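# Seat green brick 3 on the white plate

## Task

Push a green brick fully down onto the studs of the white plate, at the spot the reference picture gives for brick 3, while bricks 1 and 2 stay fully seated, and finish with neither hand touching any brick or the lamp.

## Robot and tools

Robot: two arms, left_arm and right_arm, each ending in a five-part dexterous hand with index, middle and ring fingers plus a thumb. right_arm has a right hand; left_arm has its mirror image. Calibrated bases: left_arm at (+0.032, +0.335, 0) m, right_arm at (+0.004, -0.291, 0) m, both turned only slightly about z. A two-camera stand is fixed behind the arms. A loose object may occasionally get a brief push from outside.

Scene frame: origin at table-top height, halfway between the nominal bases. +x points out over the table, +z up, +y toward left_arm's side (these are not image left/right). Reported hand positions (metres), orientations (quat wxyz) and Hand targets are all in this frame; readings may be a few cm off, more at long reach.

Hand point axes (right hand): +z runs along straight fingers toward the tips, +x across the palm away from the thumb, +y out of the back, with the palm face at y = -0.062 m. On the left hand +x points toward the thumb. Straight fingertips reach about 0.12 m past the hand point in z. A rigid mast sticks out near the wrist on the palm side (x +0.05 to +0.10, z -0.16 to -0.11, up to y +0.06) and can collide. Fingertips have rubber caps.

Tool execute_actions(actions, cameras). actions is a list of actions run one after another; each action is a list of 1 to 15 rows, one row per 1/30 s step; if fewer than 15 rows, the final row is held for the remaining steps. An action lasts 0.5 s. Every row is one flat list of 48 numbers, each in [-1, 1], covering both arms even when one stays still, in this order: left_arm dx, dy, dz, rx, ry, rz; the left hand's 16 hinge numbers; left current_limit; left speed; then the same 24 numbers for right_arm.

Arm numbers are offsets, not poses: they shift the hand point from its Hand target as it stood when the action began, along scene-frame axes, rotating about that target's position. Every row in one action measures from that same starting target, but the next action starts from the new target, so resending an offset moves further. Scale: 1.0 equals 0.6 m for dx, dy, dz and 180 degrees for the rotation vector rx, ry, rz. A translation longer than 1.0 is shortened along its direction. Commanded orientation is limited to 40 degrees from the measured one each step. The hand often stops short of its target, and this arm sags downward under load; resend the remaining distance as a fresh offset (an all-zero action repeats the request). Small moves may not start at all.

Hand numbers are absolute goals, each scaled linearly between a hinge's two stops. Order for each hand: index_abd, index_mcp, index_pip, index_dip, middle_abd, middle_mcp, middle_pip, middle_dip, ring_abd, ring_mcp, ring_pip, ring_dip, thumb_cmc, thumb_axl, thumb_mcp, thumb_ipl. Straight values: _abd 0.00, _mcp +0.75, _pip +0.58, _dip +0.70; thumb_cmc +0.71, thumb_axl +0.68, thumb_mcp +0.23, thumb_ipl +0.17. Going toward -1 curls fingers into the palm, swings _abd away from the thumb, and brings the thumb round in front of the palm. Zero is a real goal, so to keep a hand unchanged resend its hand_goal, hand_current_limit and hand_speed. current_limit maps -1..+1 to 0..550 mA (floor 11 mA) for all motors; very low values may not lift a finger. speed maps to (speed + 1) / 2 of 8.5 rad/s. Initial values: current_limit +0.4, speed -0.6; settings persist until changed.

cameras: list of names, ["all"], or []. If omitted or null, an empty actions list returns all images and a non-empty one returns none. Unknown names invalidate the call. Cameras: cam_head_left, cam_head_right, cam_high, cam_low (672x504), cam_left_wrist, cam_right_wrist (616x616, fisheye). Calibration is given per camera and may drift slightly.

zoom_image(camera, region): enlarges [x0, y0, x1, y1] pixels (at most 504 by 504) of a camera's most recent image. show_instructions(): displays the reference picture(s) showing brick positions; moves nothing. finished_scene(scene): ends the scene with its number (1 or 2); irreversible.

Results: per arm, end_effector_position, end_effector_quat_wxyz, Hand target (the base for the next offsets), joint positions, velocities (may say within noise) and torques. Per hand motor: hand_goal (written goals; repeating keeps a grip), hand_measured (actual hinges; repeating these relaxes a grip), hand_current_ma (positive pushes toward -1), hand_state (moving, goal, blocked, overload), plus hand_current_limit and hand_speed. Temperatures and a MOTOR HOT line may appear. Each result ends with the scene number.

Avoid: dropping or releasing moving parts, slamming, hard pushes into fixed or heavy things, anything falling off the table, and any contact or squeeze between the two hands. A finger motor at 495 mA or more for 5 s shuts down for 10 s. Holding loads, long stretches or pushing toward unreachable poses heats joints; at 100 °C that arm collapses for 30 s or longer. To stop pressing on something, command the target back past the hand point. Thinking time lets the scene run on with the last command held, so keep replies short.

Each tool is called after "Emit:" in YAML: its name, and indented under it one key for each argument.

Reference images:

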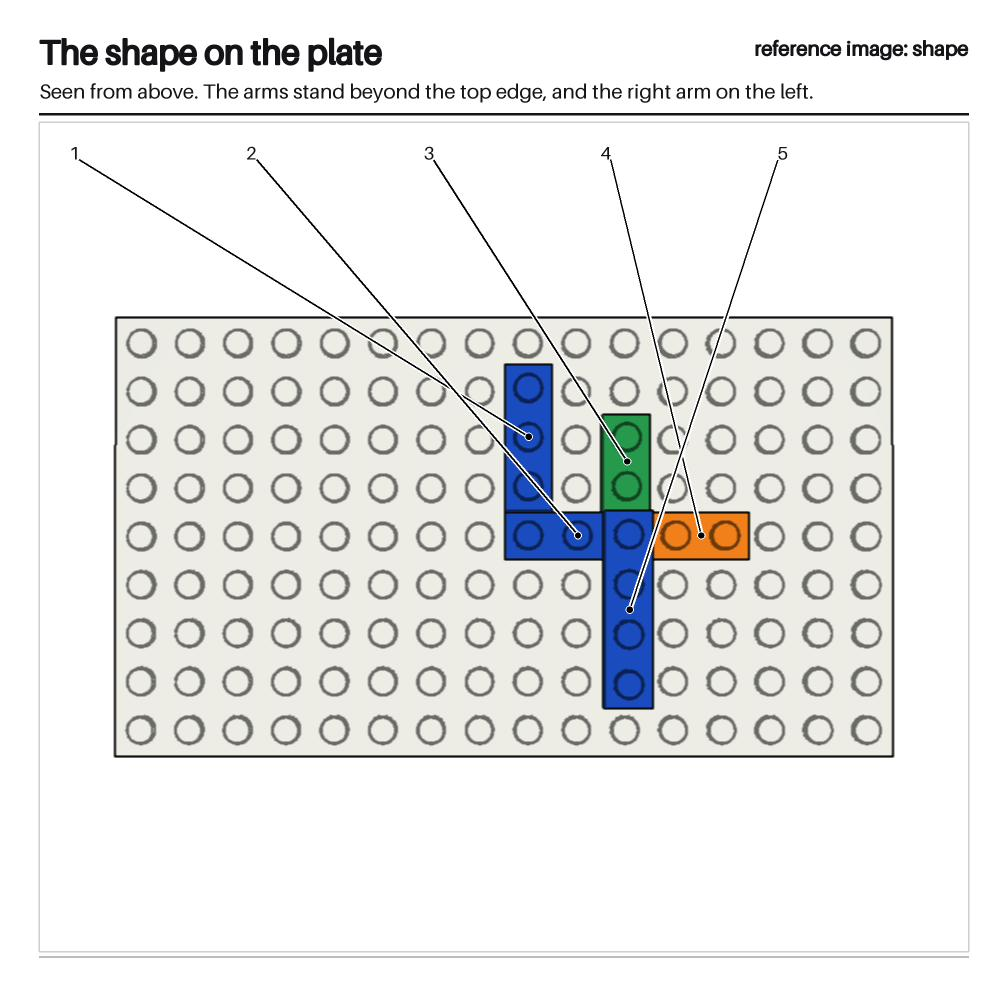

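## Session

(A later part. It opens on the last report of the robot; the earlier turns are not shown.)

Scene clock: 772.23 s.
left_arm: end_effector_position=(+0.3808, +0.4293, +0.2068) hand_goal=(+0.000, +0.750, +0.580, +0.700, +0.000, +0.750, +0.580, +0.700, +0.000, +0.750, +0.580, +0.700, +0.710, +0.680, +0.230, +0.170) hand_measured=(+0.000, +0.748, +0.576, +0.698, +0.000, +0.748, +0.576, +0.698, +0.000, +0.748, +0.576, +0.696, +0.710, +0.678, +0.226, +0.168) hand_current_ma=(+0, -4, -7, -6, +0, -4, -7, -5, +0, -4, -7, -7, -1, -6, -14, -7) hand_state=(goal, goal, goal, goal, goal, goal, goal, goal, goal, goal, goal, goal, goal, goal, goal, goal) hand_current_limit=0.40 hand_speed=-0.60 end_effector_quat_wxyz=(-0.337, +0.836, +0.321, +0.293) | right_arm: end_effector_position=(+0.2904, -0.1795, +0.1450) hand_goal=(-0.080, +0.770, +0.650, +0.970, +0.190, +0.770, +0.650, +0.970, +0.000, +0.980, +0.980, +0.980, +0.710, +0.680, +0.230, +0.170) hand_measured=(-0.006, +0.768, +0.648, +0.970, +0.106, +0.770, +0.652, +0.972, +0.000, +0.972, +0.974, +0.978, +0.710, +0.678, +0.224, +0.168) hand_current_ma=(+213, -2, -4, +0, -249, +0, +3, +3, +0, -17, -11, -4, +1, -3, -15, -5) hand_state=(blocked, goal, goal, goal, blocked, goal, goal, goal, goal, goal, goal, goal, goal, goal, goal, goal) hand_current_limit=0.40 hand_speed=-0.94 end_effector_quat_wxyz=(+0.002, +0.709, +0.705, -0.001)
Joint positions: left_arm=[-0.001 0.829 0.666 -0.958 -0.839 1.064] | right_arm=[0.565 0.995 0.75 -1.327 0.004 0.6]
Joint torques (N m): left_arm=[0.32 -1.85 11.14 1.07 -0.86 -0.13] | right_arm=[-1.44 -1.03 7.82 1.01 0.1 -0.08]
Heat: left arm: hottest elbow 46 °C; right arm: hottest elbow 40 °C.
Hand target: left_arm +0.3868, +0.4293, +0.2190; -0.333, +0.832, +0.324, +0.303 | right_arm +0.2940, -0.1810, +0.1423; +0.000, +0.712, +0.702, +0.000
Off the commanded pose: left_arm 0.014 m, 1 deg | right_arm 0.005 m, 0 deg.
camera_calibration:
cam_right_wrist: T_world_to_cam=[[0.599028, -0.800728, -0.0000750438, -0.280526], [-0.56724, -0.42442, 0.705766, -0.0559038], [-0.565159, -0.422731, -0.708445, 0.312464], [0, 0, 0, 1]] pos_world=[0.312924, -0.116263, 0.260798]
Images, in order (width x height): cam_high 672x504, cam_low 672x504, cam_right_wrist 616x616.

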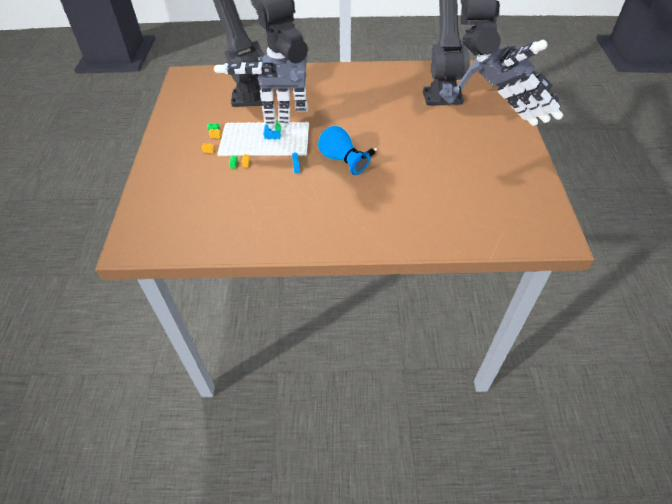

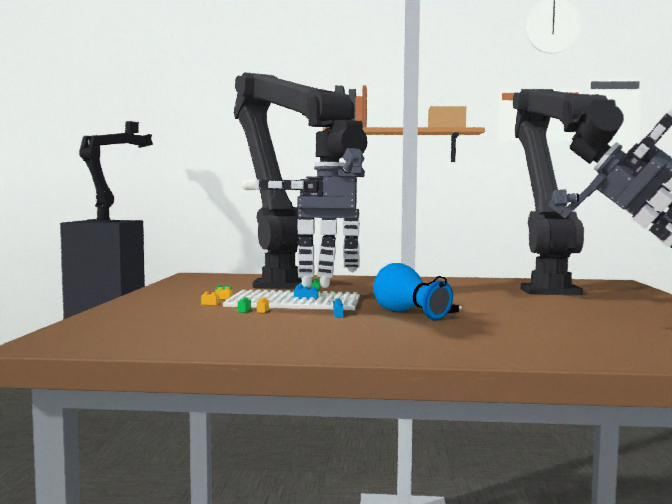

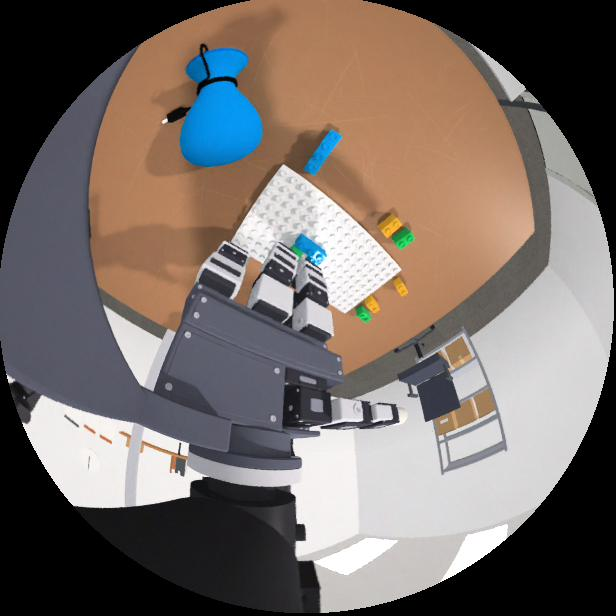

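Emit:
execute_actions:
  actions:
    - [[0,0,0,0,0,0,0,0.75,0.58,0.7,0,0.75,0.58,0.7,0,0.75,0.58,0.7,0.71,0.68,0.23,0.17,0.4,-0.6,-0.006,-0.005,-0.006,0,0,0,-0.08,0.77,0.65,0.97,0.19,0.77,0.65,0.97,0,0.98,0.98,0.98,0.71,0.68,0.23,0.17,0.4,-0.94]]
  cameras: ["cam_low","cam_high","cam_right_wrist"]

Emit:
zoom_image:
  camera: "cam_low"
  region: [290, 240, 350, 300]

Emit:
zoom_image:
  camera: "cam_high"
  region: [255, 100, 300, 145]

Emit:
zoom_image:
  camera: "cam_right_wrist"
  region: [280, 225, 320, 265]

Scene clock: 782.73 s.
left_arm: end_effector_position=(+0.3808, +0.4293, +0.2068) hand_goal=(+0.000, +0.750, +0.580, +0.700, +0.000, +0.750, +0.580, +0.700, +0.000, +0.750, +0.580, +0.700, +0.710, +0.680, +0.230, +0.170) hand_measured=(+0.000, +0.748, +0.576, +0.698, +0.000, +0.748, +0.576, +0.698, +0.000, +0.748, +0.576, +0.696, +0.710, +0.678, +0.226, +0.168) hand_current_ma=(+0, -4, -7, -6, +0, -4, -7, -5, +0, -4, -7, -7, -1, -6, -14, -7) hand_state=(goal, goal, goal, goal, goal, goal, goal, goal, goal, goal, goal, goal, goal, goal, goal, goal) hand_current_limit=0.40 hand_speed=-0.60 end_effector_quat_wxyz=(-0.337, +0.836, +0.321, +0.293) | right_arm: end_effector_position=(+0.2896, -0.1794, +0.1418) hand_goal=(-0.080, +0.770, +0.650, +0.970, +0.190, +0.770, +0.650, +0.970, +0.000, +0.980, +0.980, +0.980, +0.710, +0.680, +0.230, +0.170) hand_measured=(-0.006, +0.768, +0.650, +0.970, +0.106, +0.770, +0.652, +0.972, +0.000, +0.972, +0.974, +0.978, +0.710, +0.678, +0.224, +0.168) hand_current_ma=(+207, -3, +0, +0, -249, +0, +3, +3, +0, -17, -11, -4, +1, -3, -15, -5) hand_state=(blocked, goal, goal, goal, blocked, goal, goal, goal, goal, goal, goal, goal, goal, goal, goal, goal) hand_current_limit=0.40 hand_speed=-0.94 end_effector_quat_wxyz=(+0.000, +0.709, +0.705, +0.000)
Joint positions: left_arm=[-0.001 0.829 0.666 -0.958 -0.839 1.064] | right_arm=[0.565 0.995 0.741 -1.318 0.001 0.6]
Joint torques (N m): left_arm=[0.26 -1.85 11.17 1.09 -0.86 -0.13] | right_arm=[-1.67 -2.02 7.04 0.85 0.21 -0.1]
Heat: left arm: hottest elbow 46 °C; right arm: hottest elbow 39 °C.
Hand target: left_arm +0.3868, +0.4293, +0.2190; -0.333, +0.832, +0.324, +0.303 | right_arm +0.2905, -0.1840, +0.1388; +0.000, +0.712, +0.702, +0.000
Off the commanded pose: left_arm 0.014 m, 1 deg | right_arm 0.006 m, 0 deg.
camera_calibration:
cam_right_wrist: T_world_to_cam=[[0.599052, -0.800704, -0.00313051, -0.279552], [-0.566221, -0.42638, 0.705404, -0.0546198], [-0.566155, -0.420801, -0.708799, 0.310302], [0, 0, 0, 1]] pos_world=[0.312218, -0.116552, 0.257595]
Images, in order (width x height): cam_high 672x504, cam_low 672x504, cam_right_wrist 616x616.

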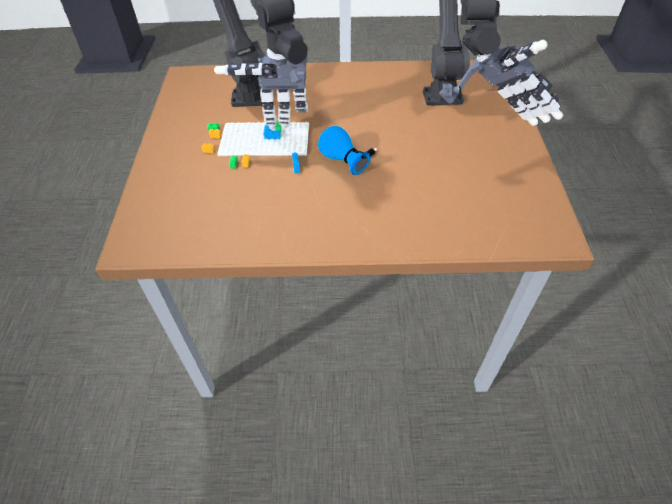

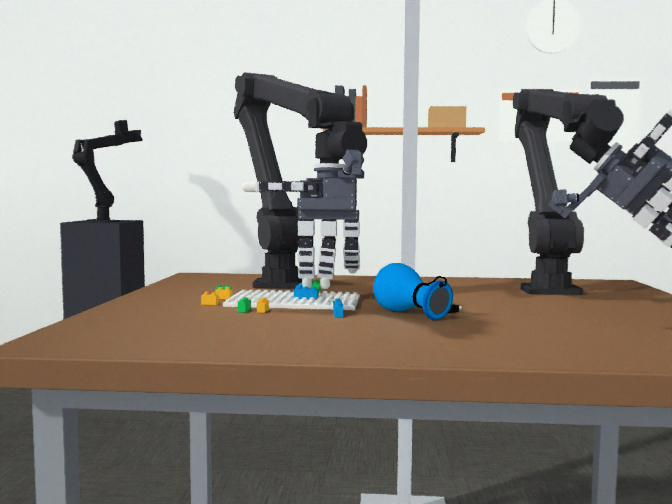

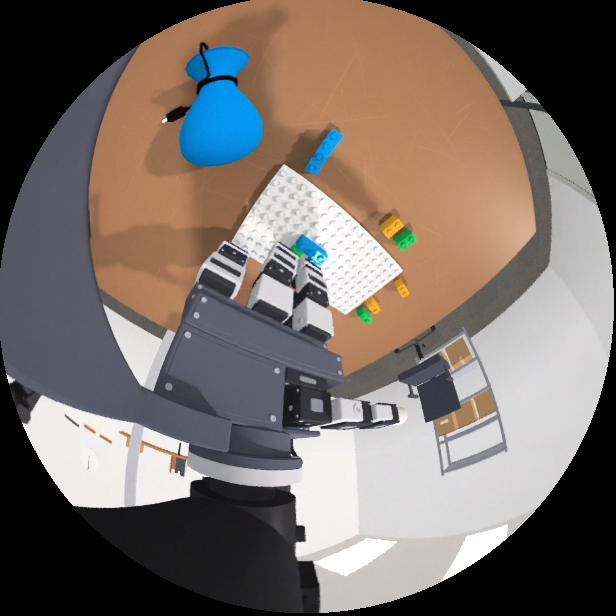

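Scaled by 8.400 from the camera's 672x504 image, which has a finer 960x720 frame.

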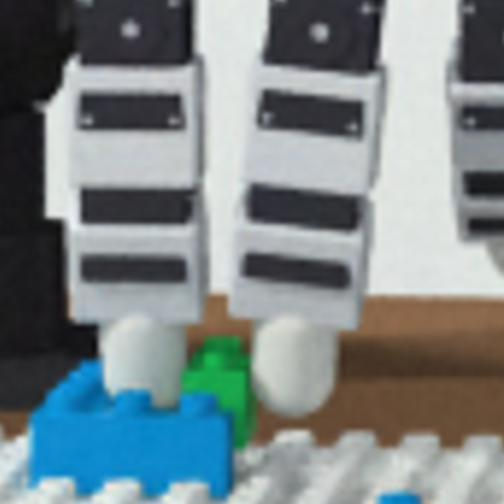

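Scaled by 11.200 from the camera's 672x504 image, which has a finer 960x720 frame.

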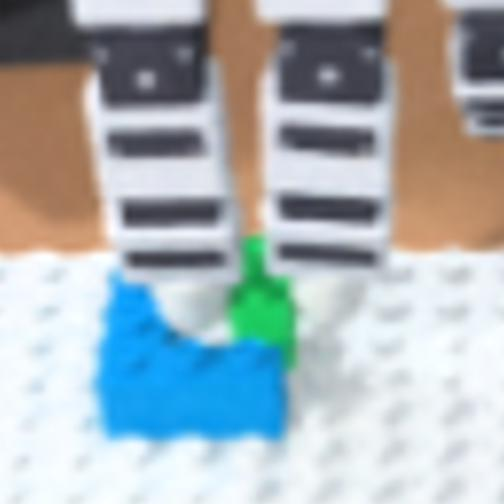

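Scaled by 12.600 from the camera's 616x616 image, which has a finer 880x880 frame.

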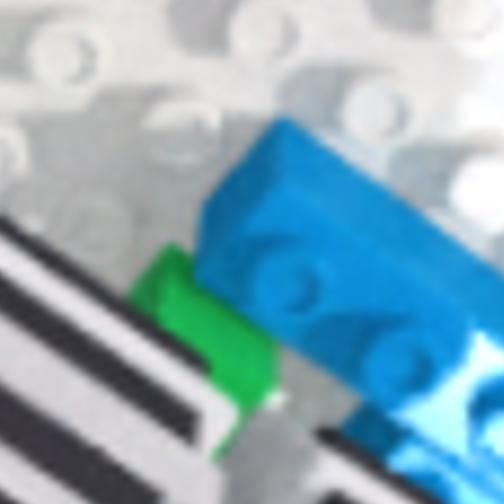

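Emit:
execute_actions:
  actions:
    - [[0,0,0,0,0,0,0,0.75,0.58,0.7,0,0.75,0.58,0.7,0,0.75,0.58,0.7,0.71,0.68,0.23,0.17,0.4,-0.6,0,0,0,0,0,0,-0.025,0.77,0.65,0.97,0.245,0.77,0.65,0.97,0,0.98,0.98,0.98,0.71,0.68,0.23,0.17,0.4,-0.94]]
  cameras: ["cam_low","cam_high","cam_right_wrist"]

Emit:
zoom_image:
  camera: "cam_low"
  region: [290, 240, 350, 300]

Emit:
zoom_image:
  camera: "cam_high"
  region: [255, 100, 300, 145]

Emit:
zoom_image:
  camera: "cam_right_wrist"
  region: [280, 225, 320, 265]

Scene clock: 795.30 s.
left_arm: end_effector_position=(+0.3808, +0.4293, +0.2068) hand_goal=(+0.000, +0.750, +0.580, +0.700, +0.000, +0.750, +0.580, +0.700, +0.000, +0.750, +0.580, +0.700, +0.710, +0.680, +0.230, +0.170) hand_measured=(+0.000, +0.748, +0.576, +0.698, +0.000, +0.748, +0.576, +0.698, +0.000, +0.748, +0.576, +0.696, +0.710, +0.678, +0.226, +0.168) hand_current_ma=(+0, -4, -7, -6, +0, -4, -7, -5, +0, -4, -7, -7, -1, -6, -14, -7) hand_state=(goal, goal, goal, goal, goal, goal, goal, goal, goal, goal, goal, goal, goal, goal, goal, goal) hand_current_limit=0.40 hand_speed=-0.60 end_effector_quat_wxyz=(-0.337, +0.836, +0.321, +0.293) | right_arm: end_effector_position=(+0.2897, -0.1786, +0.1417) hand_goal=(-0.024, +0.770, +0.650, +0.970, +0.246, +0.770, +0.650, +0.970, +0.000, +0.980, +0.980, +0.980, +0.710, +0.680, +0.230, +0.170) hand_measured=(+0.008, +0.768, +0.650, +0.970, +0.120, +0.770, +0.652, +0.972, +0.000, +0.972, +0.974, +0.978, +0.710, +0.678, +0.224, +0.168) hand_current_ma=(+72, -3, +1, +1, -385, +0, +3, +3, +0, -17, -11, -4, +1, -3, -15, -5) hand_state=(blocked, goal, goal, goal, blocked, goal, goal, goal, goal, goal, goal, goal, goal, goal, goal, goal) hand_current_limit=0.40 hand_speed=-0.94 end_effector_quat_wxyz=(-0.001, +0.709, +0.705, +0.001)
Joint positions: left_arm=[-0.001 0.829 0.666 -0.958 -0.839 1.064] | right_arm=[0.565 0.995 0.741 -1.316 -0.003 0.6]
Joint torques (N m): left_arm=[0.21 -1.79 11.15 1.07 -0.86 -0.13] | right_arm=[-1.79 -2.14 7.02 0.83 0.33 -0.12]
Heat: left arm: hottest elbow 46 °C; right arm: hottest elbow 38 °C.
Hand target: left_arm +0.3868, +0.4293, +0.2190; -0.333, +0.832, +0.324, +0.303 | right_arm +0.2905, -0.1839, +0.1388; +0.000, +0.712, +0.702, +0.000
Off the commanded pose: left_arm 0.014 m, 1 deg | right_arm 0.006 m, 0 deg.
camera_calibration:
cam_right_wrist: T_world_to_cam=[[0.59907, -0.800671, -0.00645704, -0.278482], [-0.566172, -0.42929, 0.703676, -0.0543715], [-0.566185, -0.417895, -0.710492, 0.311509], [0, 0, 0, 1]] pos_world=[0.312418, -0.116135, 0.257786]
Images, in order (width x height): cam_high 672x504, cam_low 672x504, cam_right_wrist 616x616.

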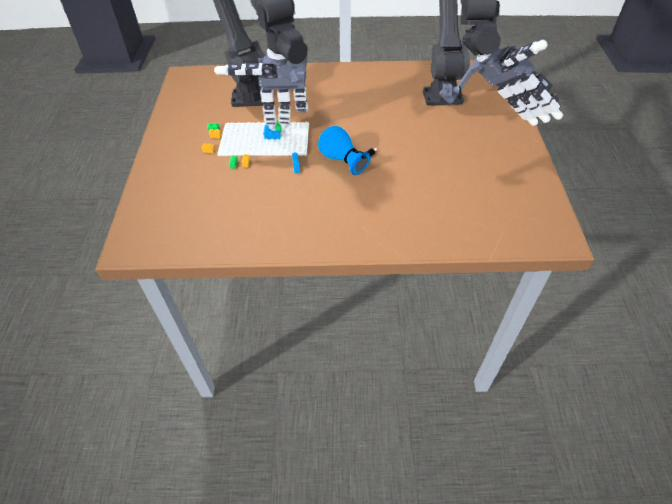

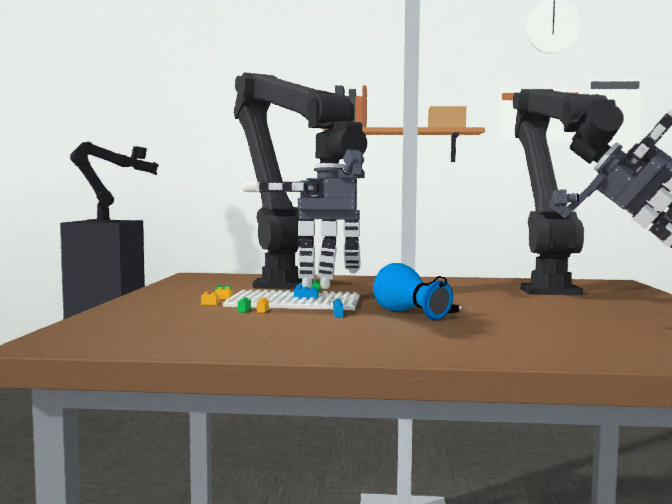

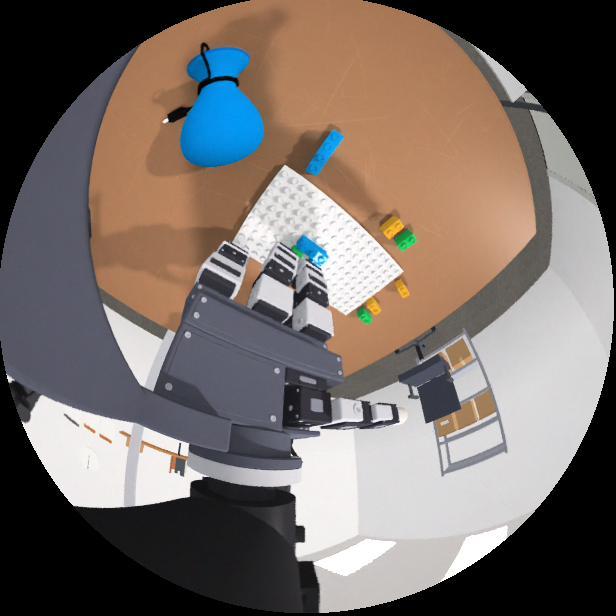

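Scaled by 8.400 from the camera's 672x504 image, which has a finer 960x720 frame.

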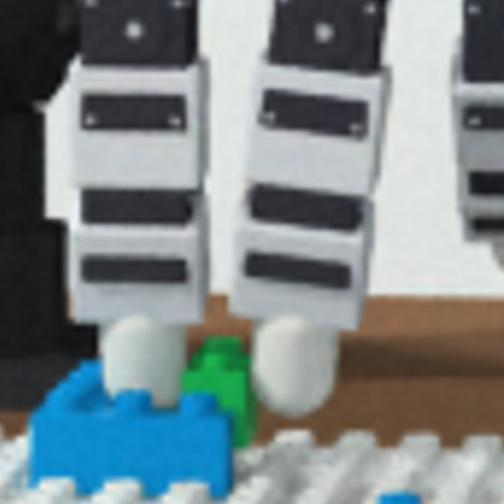

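Scaled by 11.200 from the camera's 672x504 image, which has a finer 960x720 frame.

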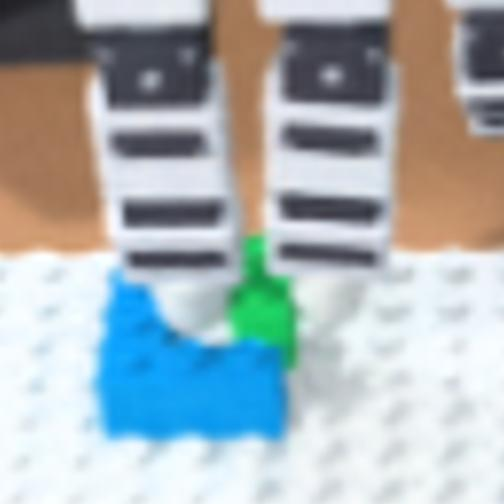

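Scaled by 12.600 from the camera's 616x616 image, which has a finer 880x880 frame.

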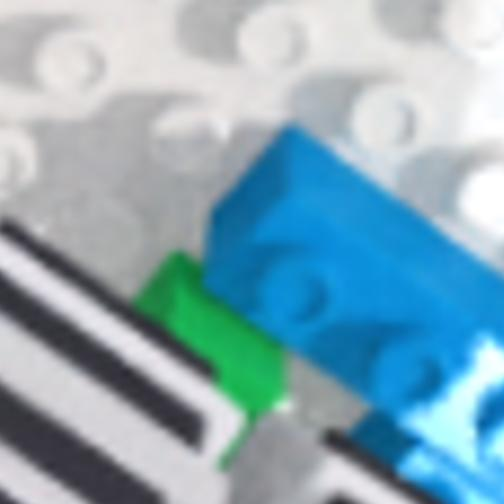

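Emit:
execute_actions:
  actions:
    - [[0,0,0,0,0,0,0,0.75,0.58,0.7,0,0.75,0.58,0.7,0,0.75,0.58,0.7,0.71,0.68,0.23,0.17,0.4,-0.6,0,0,0,0,0,0,0.015,0.77,0.65,0.97,0.12,0.77,0.65,0.97,0,0.98,0.98,0.98,0.71,0.68,0.23,0.17,0.4,-0.94]]
    - [[0,0,0,0,0,0,0,0.75,0.58,0.7,0,0.75,0.58,0.7,0,0.75,0.58,0.7,0.71,0.68,0.23,0.17,0.4,-0.6,0,0,0,0,0,0,0.015,0.77,0.65,0.97,0.06,0.77,0.65,0.97,0,0.98,0.98,0.98,0.71,0.68,0.23,0.17,0.4,-0.94]]
  cameras: ["cam_low","cam_high","cam_right_wrist","cam_head_left","cam_head_right"]

Emit:
zoom_image:
  camera: "cam_low"
  region: [290, 240, 350, 300]

Emit:
zoom_image:
  camera: "cam_high"
  region: [255, 100, 300, 145]

Emit:
zoom_image:
  camera: "cam_right_wrist"
  region: [280, 225, 320, 265]

Emit:
zoom_image:
  camera: "cam_head_left"
  region: [400, 310, 470, 380]

Scene clock: 810.03 s.
left_arm: end_effector_position=(+0.3808, +0.4293, +0.2068) hand_goal=(+0.000, +0.750, +0.580, +0.700, +0.000, +0.750, +0.580, +0.700, +0.000, +0.750, +0.580, +0.700, +0.710, +0.680, +0.230, +0.170) hand_measured=(+0.000, +0.748, +0.576, +0.698, +0.000, +0.748, +0.576, +0.698, +0.000, +0.748, +0.576, +0.696, +0.710, +0.678, +0.226, +0.168) hand_current_ma=(+0, -4, -7, -6, +0, -4, -7, -5, +0, -4, -7, -7, -1, -6, -14, -7) hand_state=(goal, goal, goal, goal, goal, goal, goal, goal, goal, goal, goal, goal, goal, goal, goal, goal) hand_current_limit=0.40 hand_speed=-0.60 end_effector_quat_wxyz=(-0.337, +0.836, +0.321, +0.293) | right_arm: end_effector_position=(+0.2895, -0.1784, +0.1415) hand_goal=(+0.016, +0.770, +0.650, +0.970, +0.060, +0.770, +0.650, +0.970, +0.000, +0.980, +0.980, +0.980, +0.710, +0.680, +0.230, +0.170) hand_measured=(+0.012, +0.768, +0.652, +0.972, +0.062, +0.770, +0.652, +0.972, +0.000, +0.972, +0.974, +0.978, +0.710, +0.678, +0.224, +0.168) hand_current_ma=(-6, -4, +1, +2, +3, +0, +3, +3, +0, -17, -11, -4, +1, -3, -15, -5) hand_state=(goal, goal, goal, goal, goal, goal, goal, goal, goal, goal, goal, goal, goal, goal, goal, goal) hand_current_limit=0.40 hand_speed=-0.94 end_effector_quat_wxyz=(-0.002, +0.709, +0.705, +0.001)
Joint positions: left_arm=[-0.001 0.829 0.666 -0.958 -0.839 1.064] | right_arm=[0.565 0.995 0.741 -1.316 -0.005 0.6]
Joint torques (N m): left_arm=[0.26 -1.79 11.17 1.09 -0.86 -0.14] | right_arm=[-1.9 -1.9 7.08 0.87 0.4 -0.11]
Heat: left arm: hottest elbow 47 °C; right arm: hottest elbow 38 °C.
Hand target: left_arm +0.3868, +0.4293, +0.2190; -0.333, +0.832, +0.324, +0.303 | right_arm +0.2905, -0.1839, +0.1388; +0.000, +0.712, +0.702, +0.000
Off the commanded pose: left_arm 0.014 m, 1 deg | right_arm 0.006 m, 1 deg.
camera_calibration:
cam_right_wrist: T_world_to_cam=[[0.599054, -0.800664, -0.00840831, -0.277906], [-0.565454, -0.430459, 0.703539, -0.0546811], [-0.566918, -0.416703, -0.710607, 0.311778], [0, 0, 0, 1]] pos_world=[0.312314, -0.116128, 0.257685]
Images, in order (width x height): cam_head_left 672x504, cam_head_right 672x504, cam_high 672x504, cam_low 672x504, cam_right_wrist 616x616.

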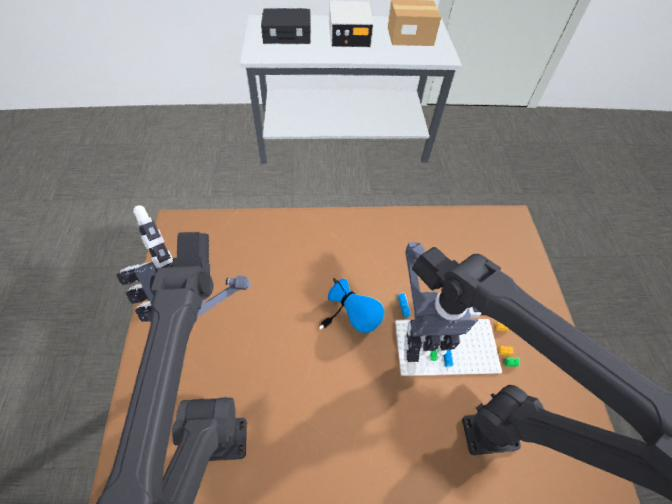

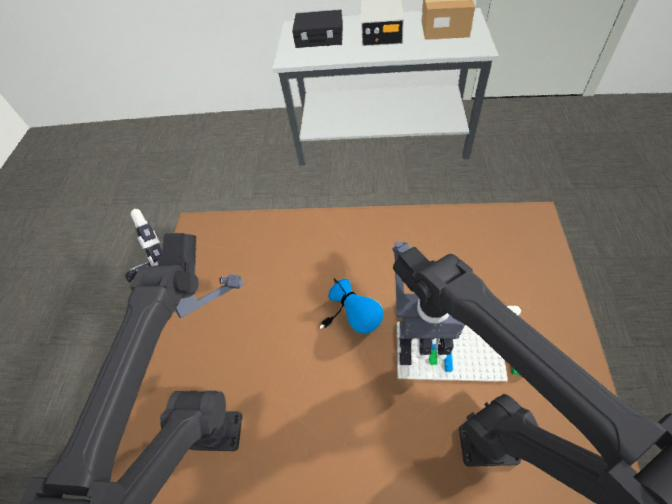

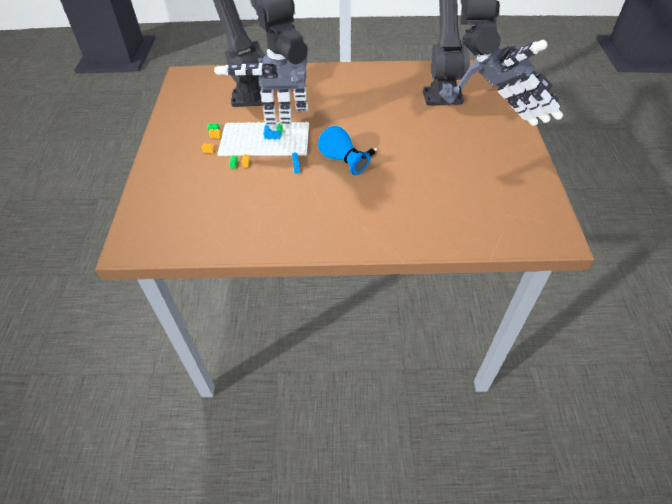

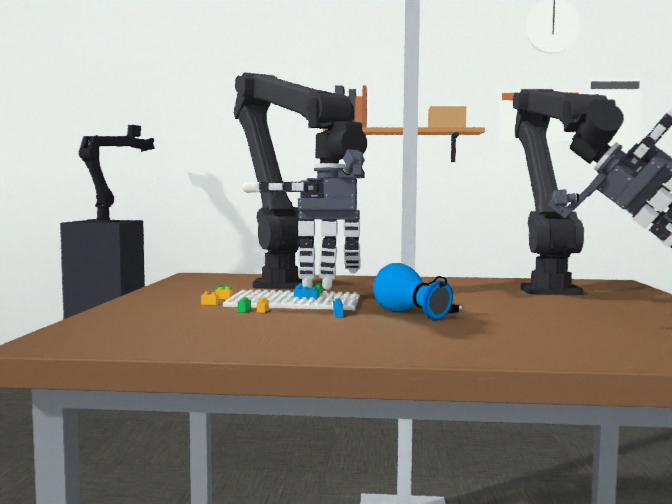

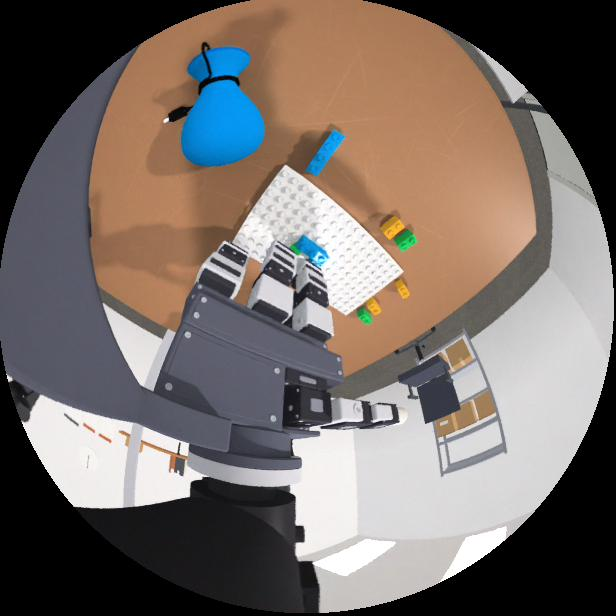

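Scaled by 8.400 from the camera's 672x504 image, which has a finer 960x720 frame.

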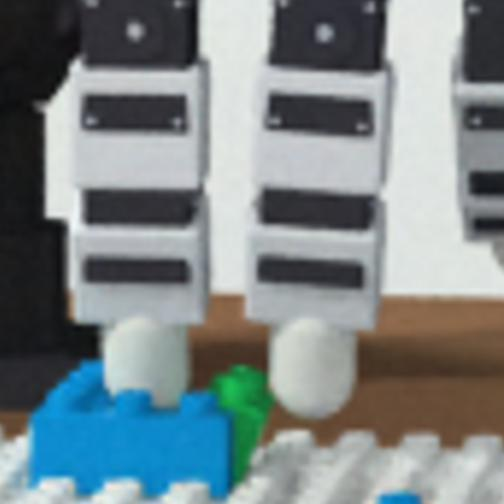

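Scaled by 11.200 from the camera's 672x504 image, which has a finer 960x720 frame.

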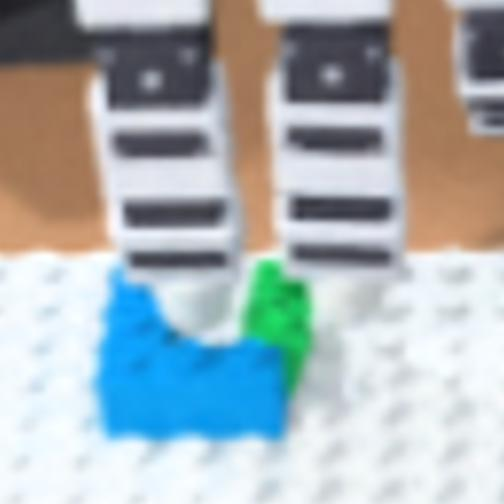

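Scaled by 12.600 from the camera's 616x616 image, which has a finer 880x880 frame.

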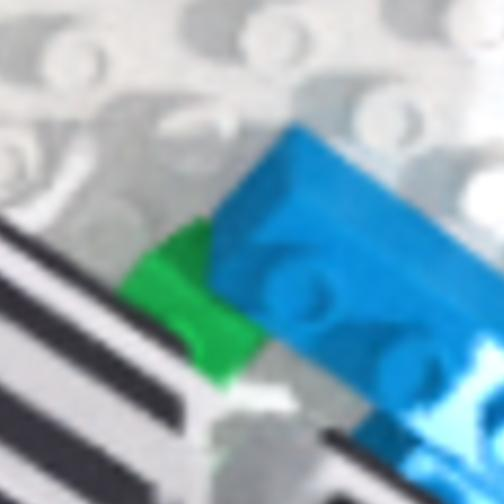

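Scaled by 7.200 from the camera's 672x504 image, which has a finer 960x720 frame.

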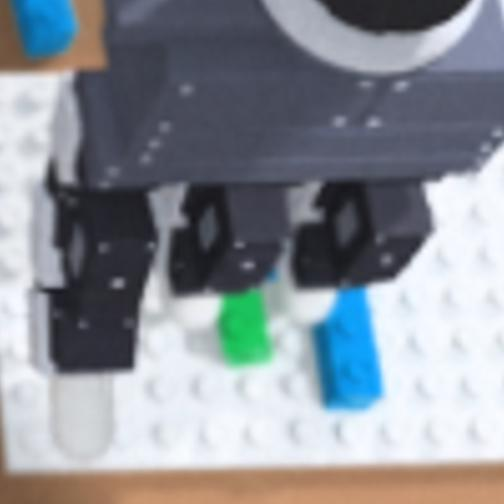

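Emit:
execute_actions:
  actions:
    - [[0,0,0,0,0,0,0,0.75,0.58,0.7,0,0.75,0.58,0.7,0,0.75,0.58,0.7,0.71,0.68,0.23,0.17,0.4,-0.6,0.01,0.005,0.04,0,0,0,0.016,0.77,0.65,0.97,0.03,0.77,0.65,0.97,0,0.98,0.98,0.98,0.71,0.68,0.23,0.17,0.4,-0.94]]
    - [[0,0,0,0,0,0,0,0.75,0.58,0.7,0,0.75,0.58,0.7,0,0.75,0.58,0.7,0.71,0.68,0.23,0.17,0.4,-0.6,0.01,0,0.05,0,0,0,0.016,0.77,0.65,0.97,0.0,0.77,0.65,0.97,0,0.98,0.98,0.98,0.71,0.68,0.23,0.17,0.4,-0.94]]
    - [[0,0,0,0,0,0,0,0.75,0.58,0.7,0,0.75,0.58,0.7,0,0.75,0.58,0.7,0.71,0.68,0.23,0.17,0.4,-0.6,0,0,0.06,0,0,0,0,0.77,0.65,0.97,0.0,0.77,0.65,0.97,0,0.98,0.98,0.98,0.71,0.68,0.23,0.17,0.4,-0.94]]
  cameras: ["cam_low","cam_high","cam_right_wrist","cam_head_left","cam_head_right"]

Emit:
zoom_image:
  camera: "cam_low"
  region: [290, 270, 330, 310]

Emit:
zoom_image:
  camera: "cam_high"
  region: [255, 110, 295, 150]

Emit:
zoom_image:
  camera: "cam_right_wrist"
  region: [270, 205, 340, 275]

Emit:
zoom_image:
  camera: "cam_head_left"
  region: [410, 320, 470, 380]

Emit:
zoom_image:
  camera: "cam_head_right"
  region: [410, 320, 470, 380]

Scene clock: 829.50 s.
left_arm: end_effector_position=(+0.3808, +0.4293, +0.2068) hand_goal=(+0.000, +0.750, +0.580, +0.700, +0.000, +0.750, +0.580, +0.700, +0.000, +0.750, +0.580, +0.700, +0.710, +0.680, +0.230, +0.170) hand_measured=(+0.000, +0.748, +0.576, +0.698, +0.000, +0.748, +0.576, +0.698, +0.000, +0.748, +0.576, +0.696, +0.710, +0.678, +0.226, +0.168) hand_current_ma=(+0, -4, -7, -6, +0, -4, -7, -5, +0, -4, -7, -7, -1, -6, -14, -7) hand_state=(goal, goal, goal, goal, goal, goal, goal, goal, goal, goal, goal, goal, goal, goal, goal, goal) hand_current_limit=0.40 hand_speed=-0.60 end_effector_quat_wxyz=(-0.337, +0.836, +0.321, +0.293) | right_arm: end_effector_position=(+0.2899, -0.1830, +0.2037) hand_goal=(+0.000, +0.770, +0.650, +0.970, +0.000, +0.770, +0.650, +0.970, +0.000, +0.980, +0.980, +0.980, +0.710, +0.680, +0.230, +0.170) hand_measured=(+0.002, +0.764, +0.646, +0.970, +0.002, +0.770, +0.652, +0.972, +0.000, +0.972, +0.974, +0.978, +0.710, +0.678, +0.224, +0.168) hand_current_ma=(+3, -9, -7, -1, +3, -1, +2, +3, +0, -15, -11, -4, +1, -3, -15, -5) hand_state=(goal, goal, goal, goal, goal, goal, goal, goal, goal, goal, goal, goal, goal, goal, goal, goal) hand_current_limit=0.40 hand_speed=-0.94 end_effector_quat_wxyz=(-0.006, +0.709, +0.704, -0.025)
Joint positions: left_arm=[-0.001 0.829 0.666 -0.958 -0.839 1.064] | right_arm=[0.55 0.995 0.914 -1.541 -0.001 0.585]
Joint torques (N m): left_arm=[0.26 -1.79 11.15 1.09 -0.86 -0.13] | right_arm=[-1.73 -2.73 12.42 0.27 0.32 -0.1]
Heat: left arm: hottest elbow 47 °C; right arm: hottest elbow 38 °C.
Hand target: left_arm +0.3868, +0.4293, +0.2190; -0.333, +0.832, +0.324, +0.303 | right_arm +0.3024, -0.1808, +0.2288; +0.000, +0.712, +0.702, +0.000
Off the commanded pose: left_arm 0.014 m, 1 deg | right_arm 0.028 m, 3 deg.
camera_calibration:
cam_right_wrist: T_world_to_cam=[[0.598755, -0.800889, -0.00832541, -0.281243], [-0.534727, -0.407465, 0.740297, -0.112409], [-0.596288, -0.438805, -0.672228, 0.350931], [0, 0, 0, 1]] pos_world=[0.317543, -0.117057, 0.316781]
Images, in order (width x height): cam_head_left 672x504, cam_head_right 672x504, cam_high 672x504, cam_low 672x504, cam_right_wrist 616x616.

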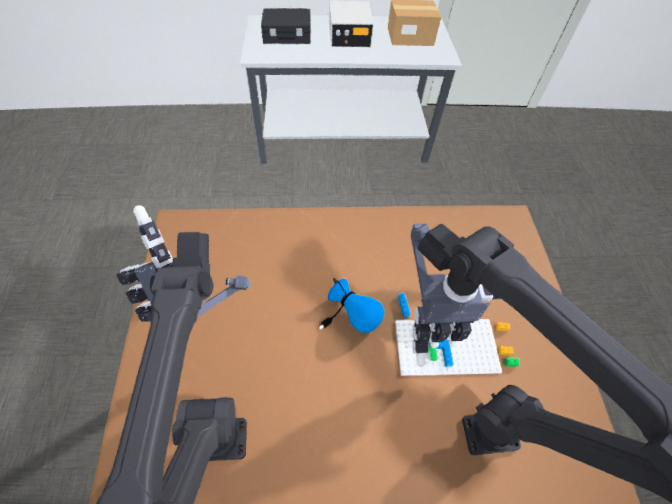

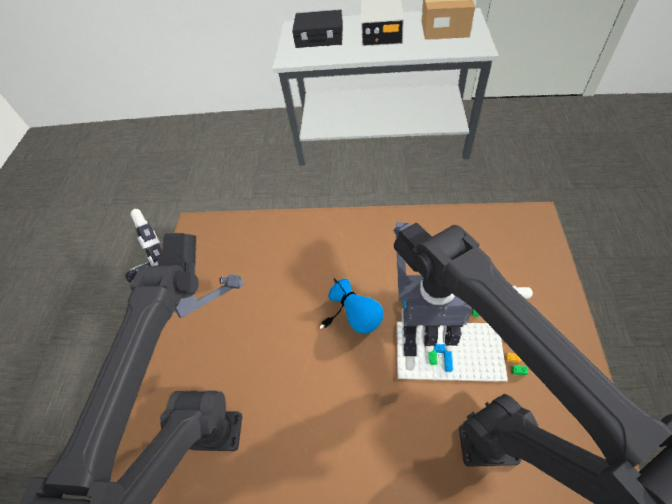

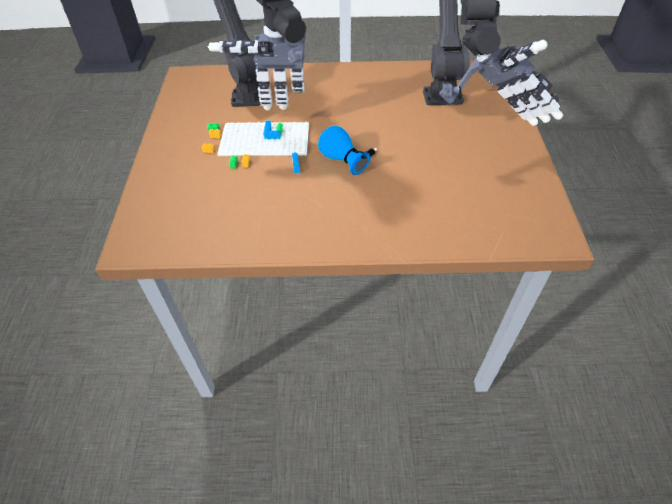

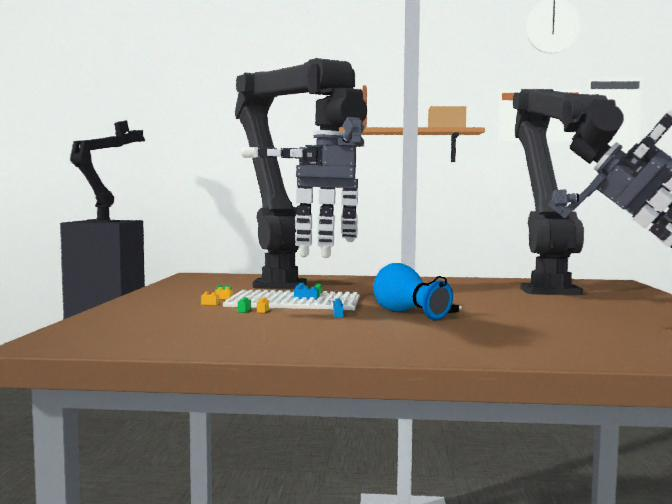

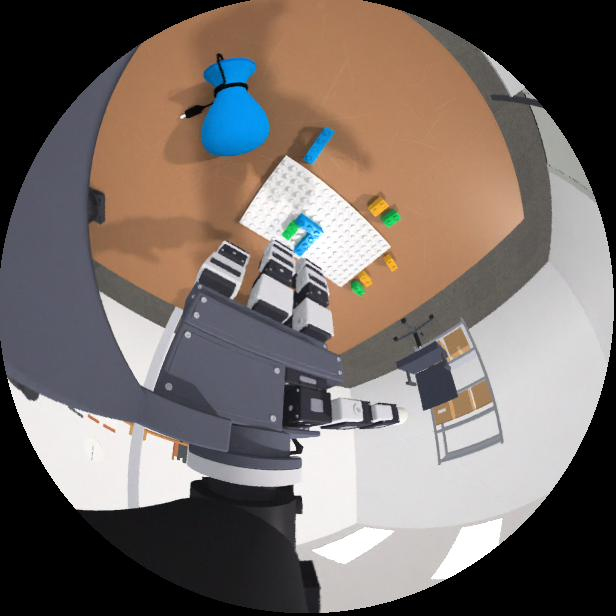

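Scaled by 12.600 from the camera's 672x504 image, which has a finer 960x720 frame.

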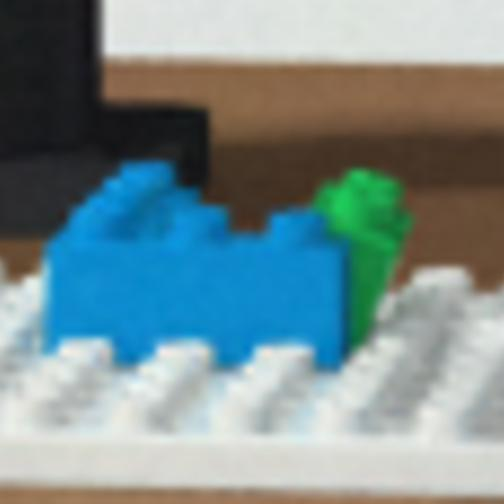

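Scaled by 12.600 from the camera's 672x504 image, which has a finer 960x720 frame.

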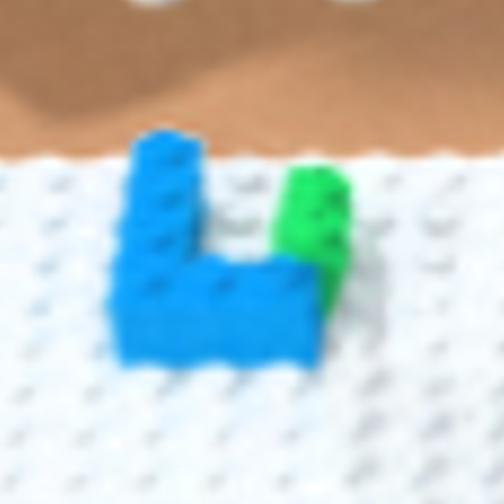

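Scaled by 7.200 from the camera's 616x616 image, which has a finer 880x880 frame.

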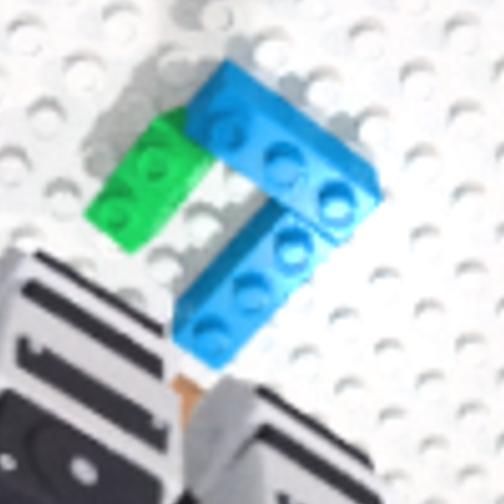

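Scaled by 8.400 from the camera's 672x504 image, which has a finer 960x720 frame.

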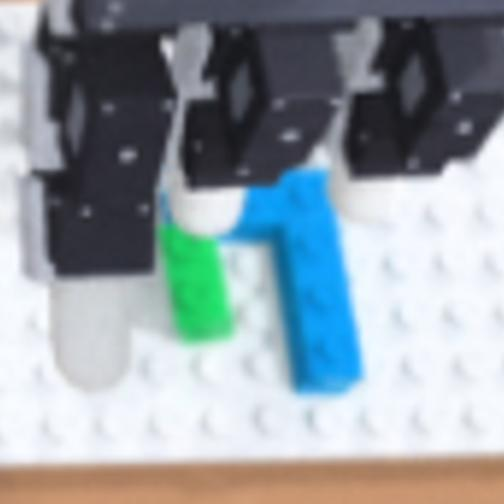

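Scaled by 8.400 from the camera's 672x504 image, which has a finer 960x720 frame.

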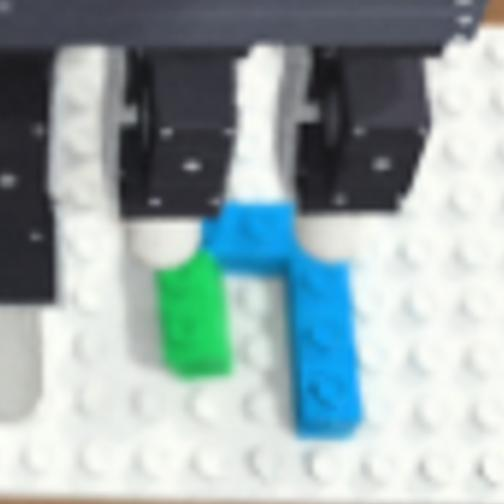

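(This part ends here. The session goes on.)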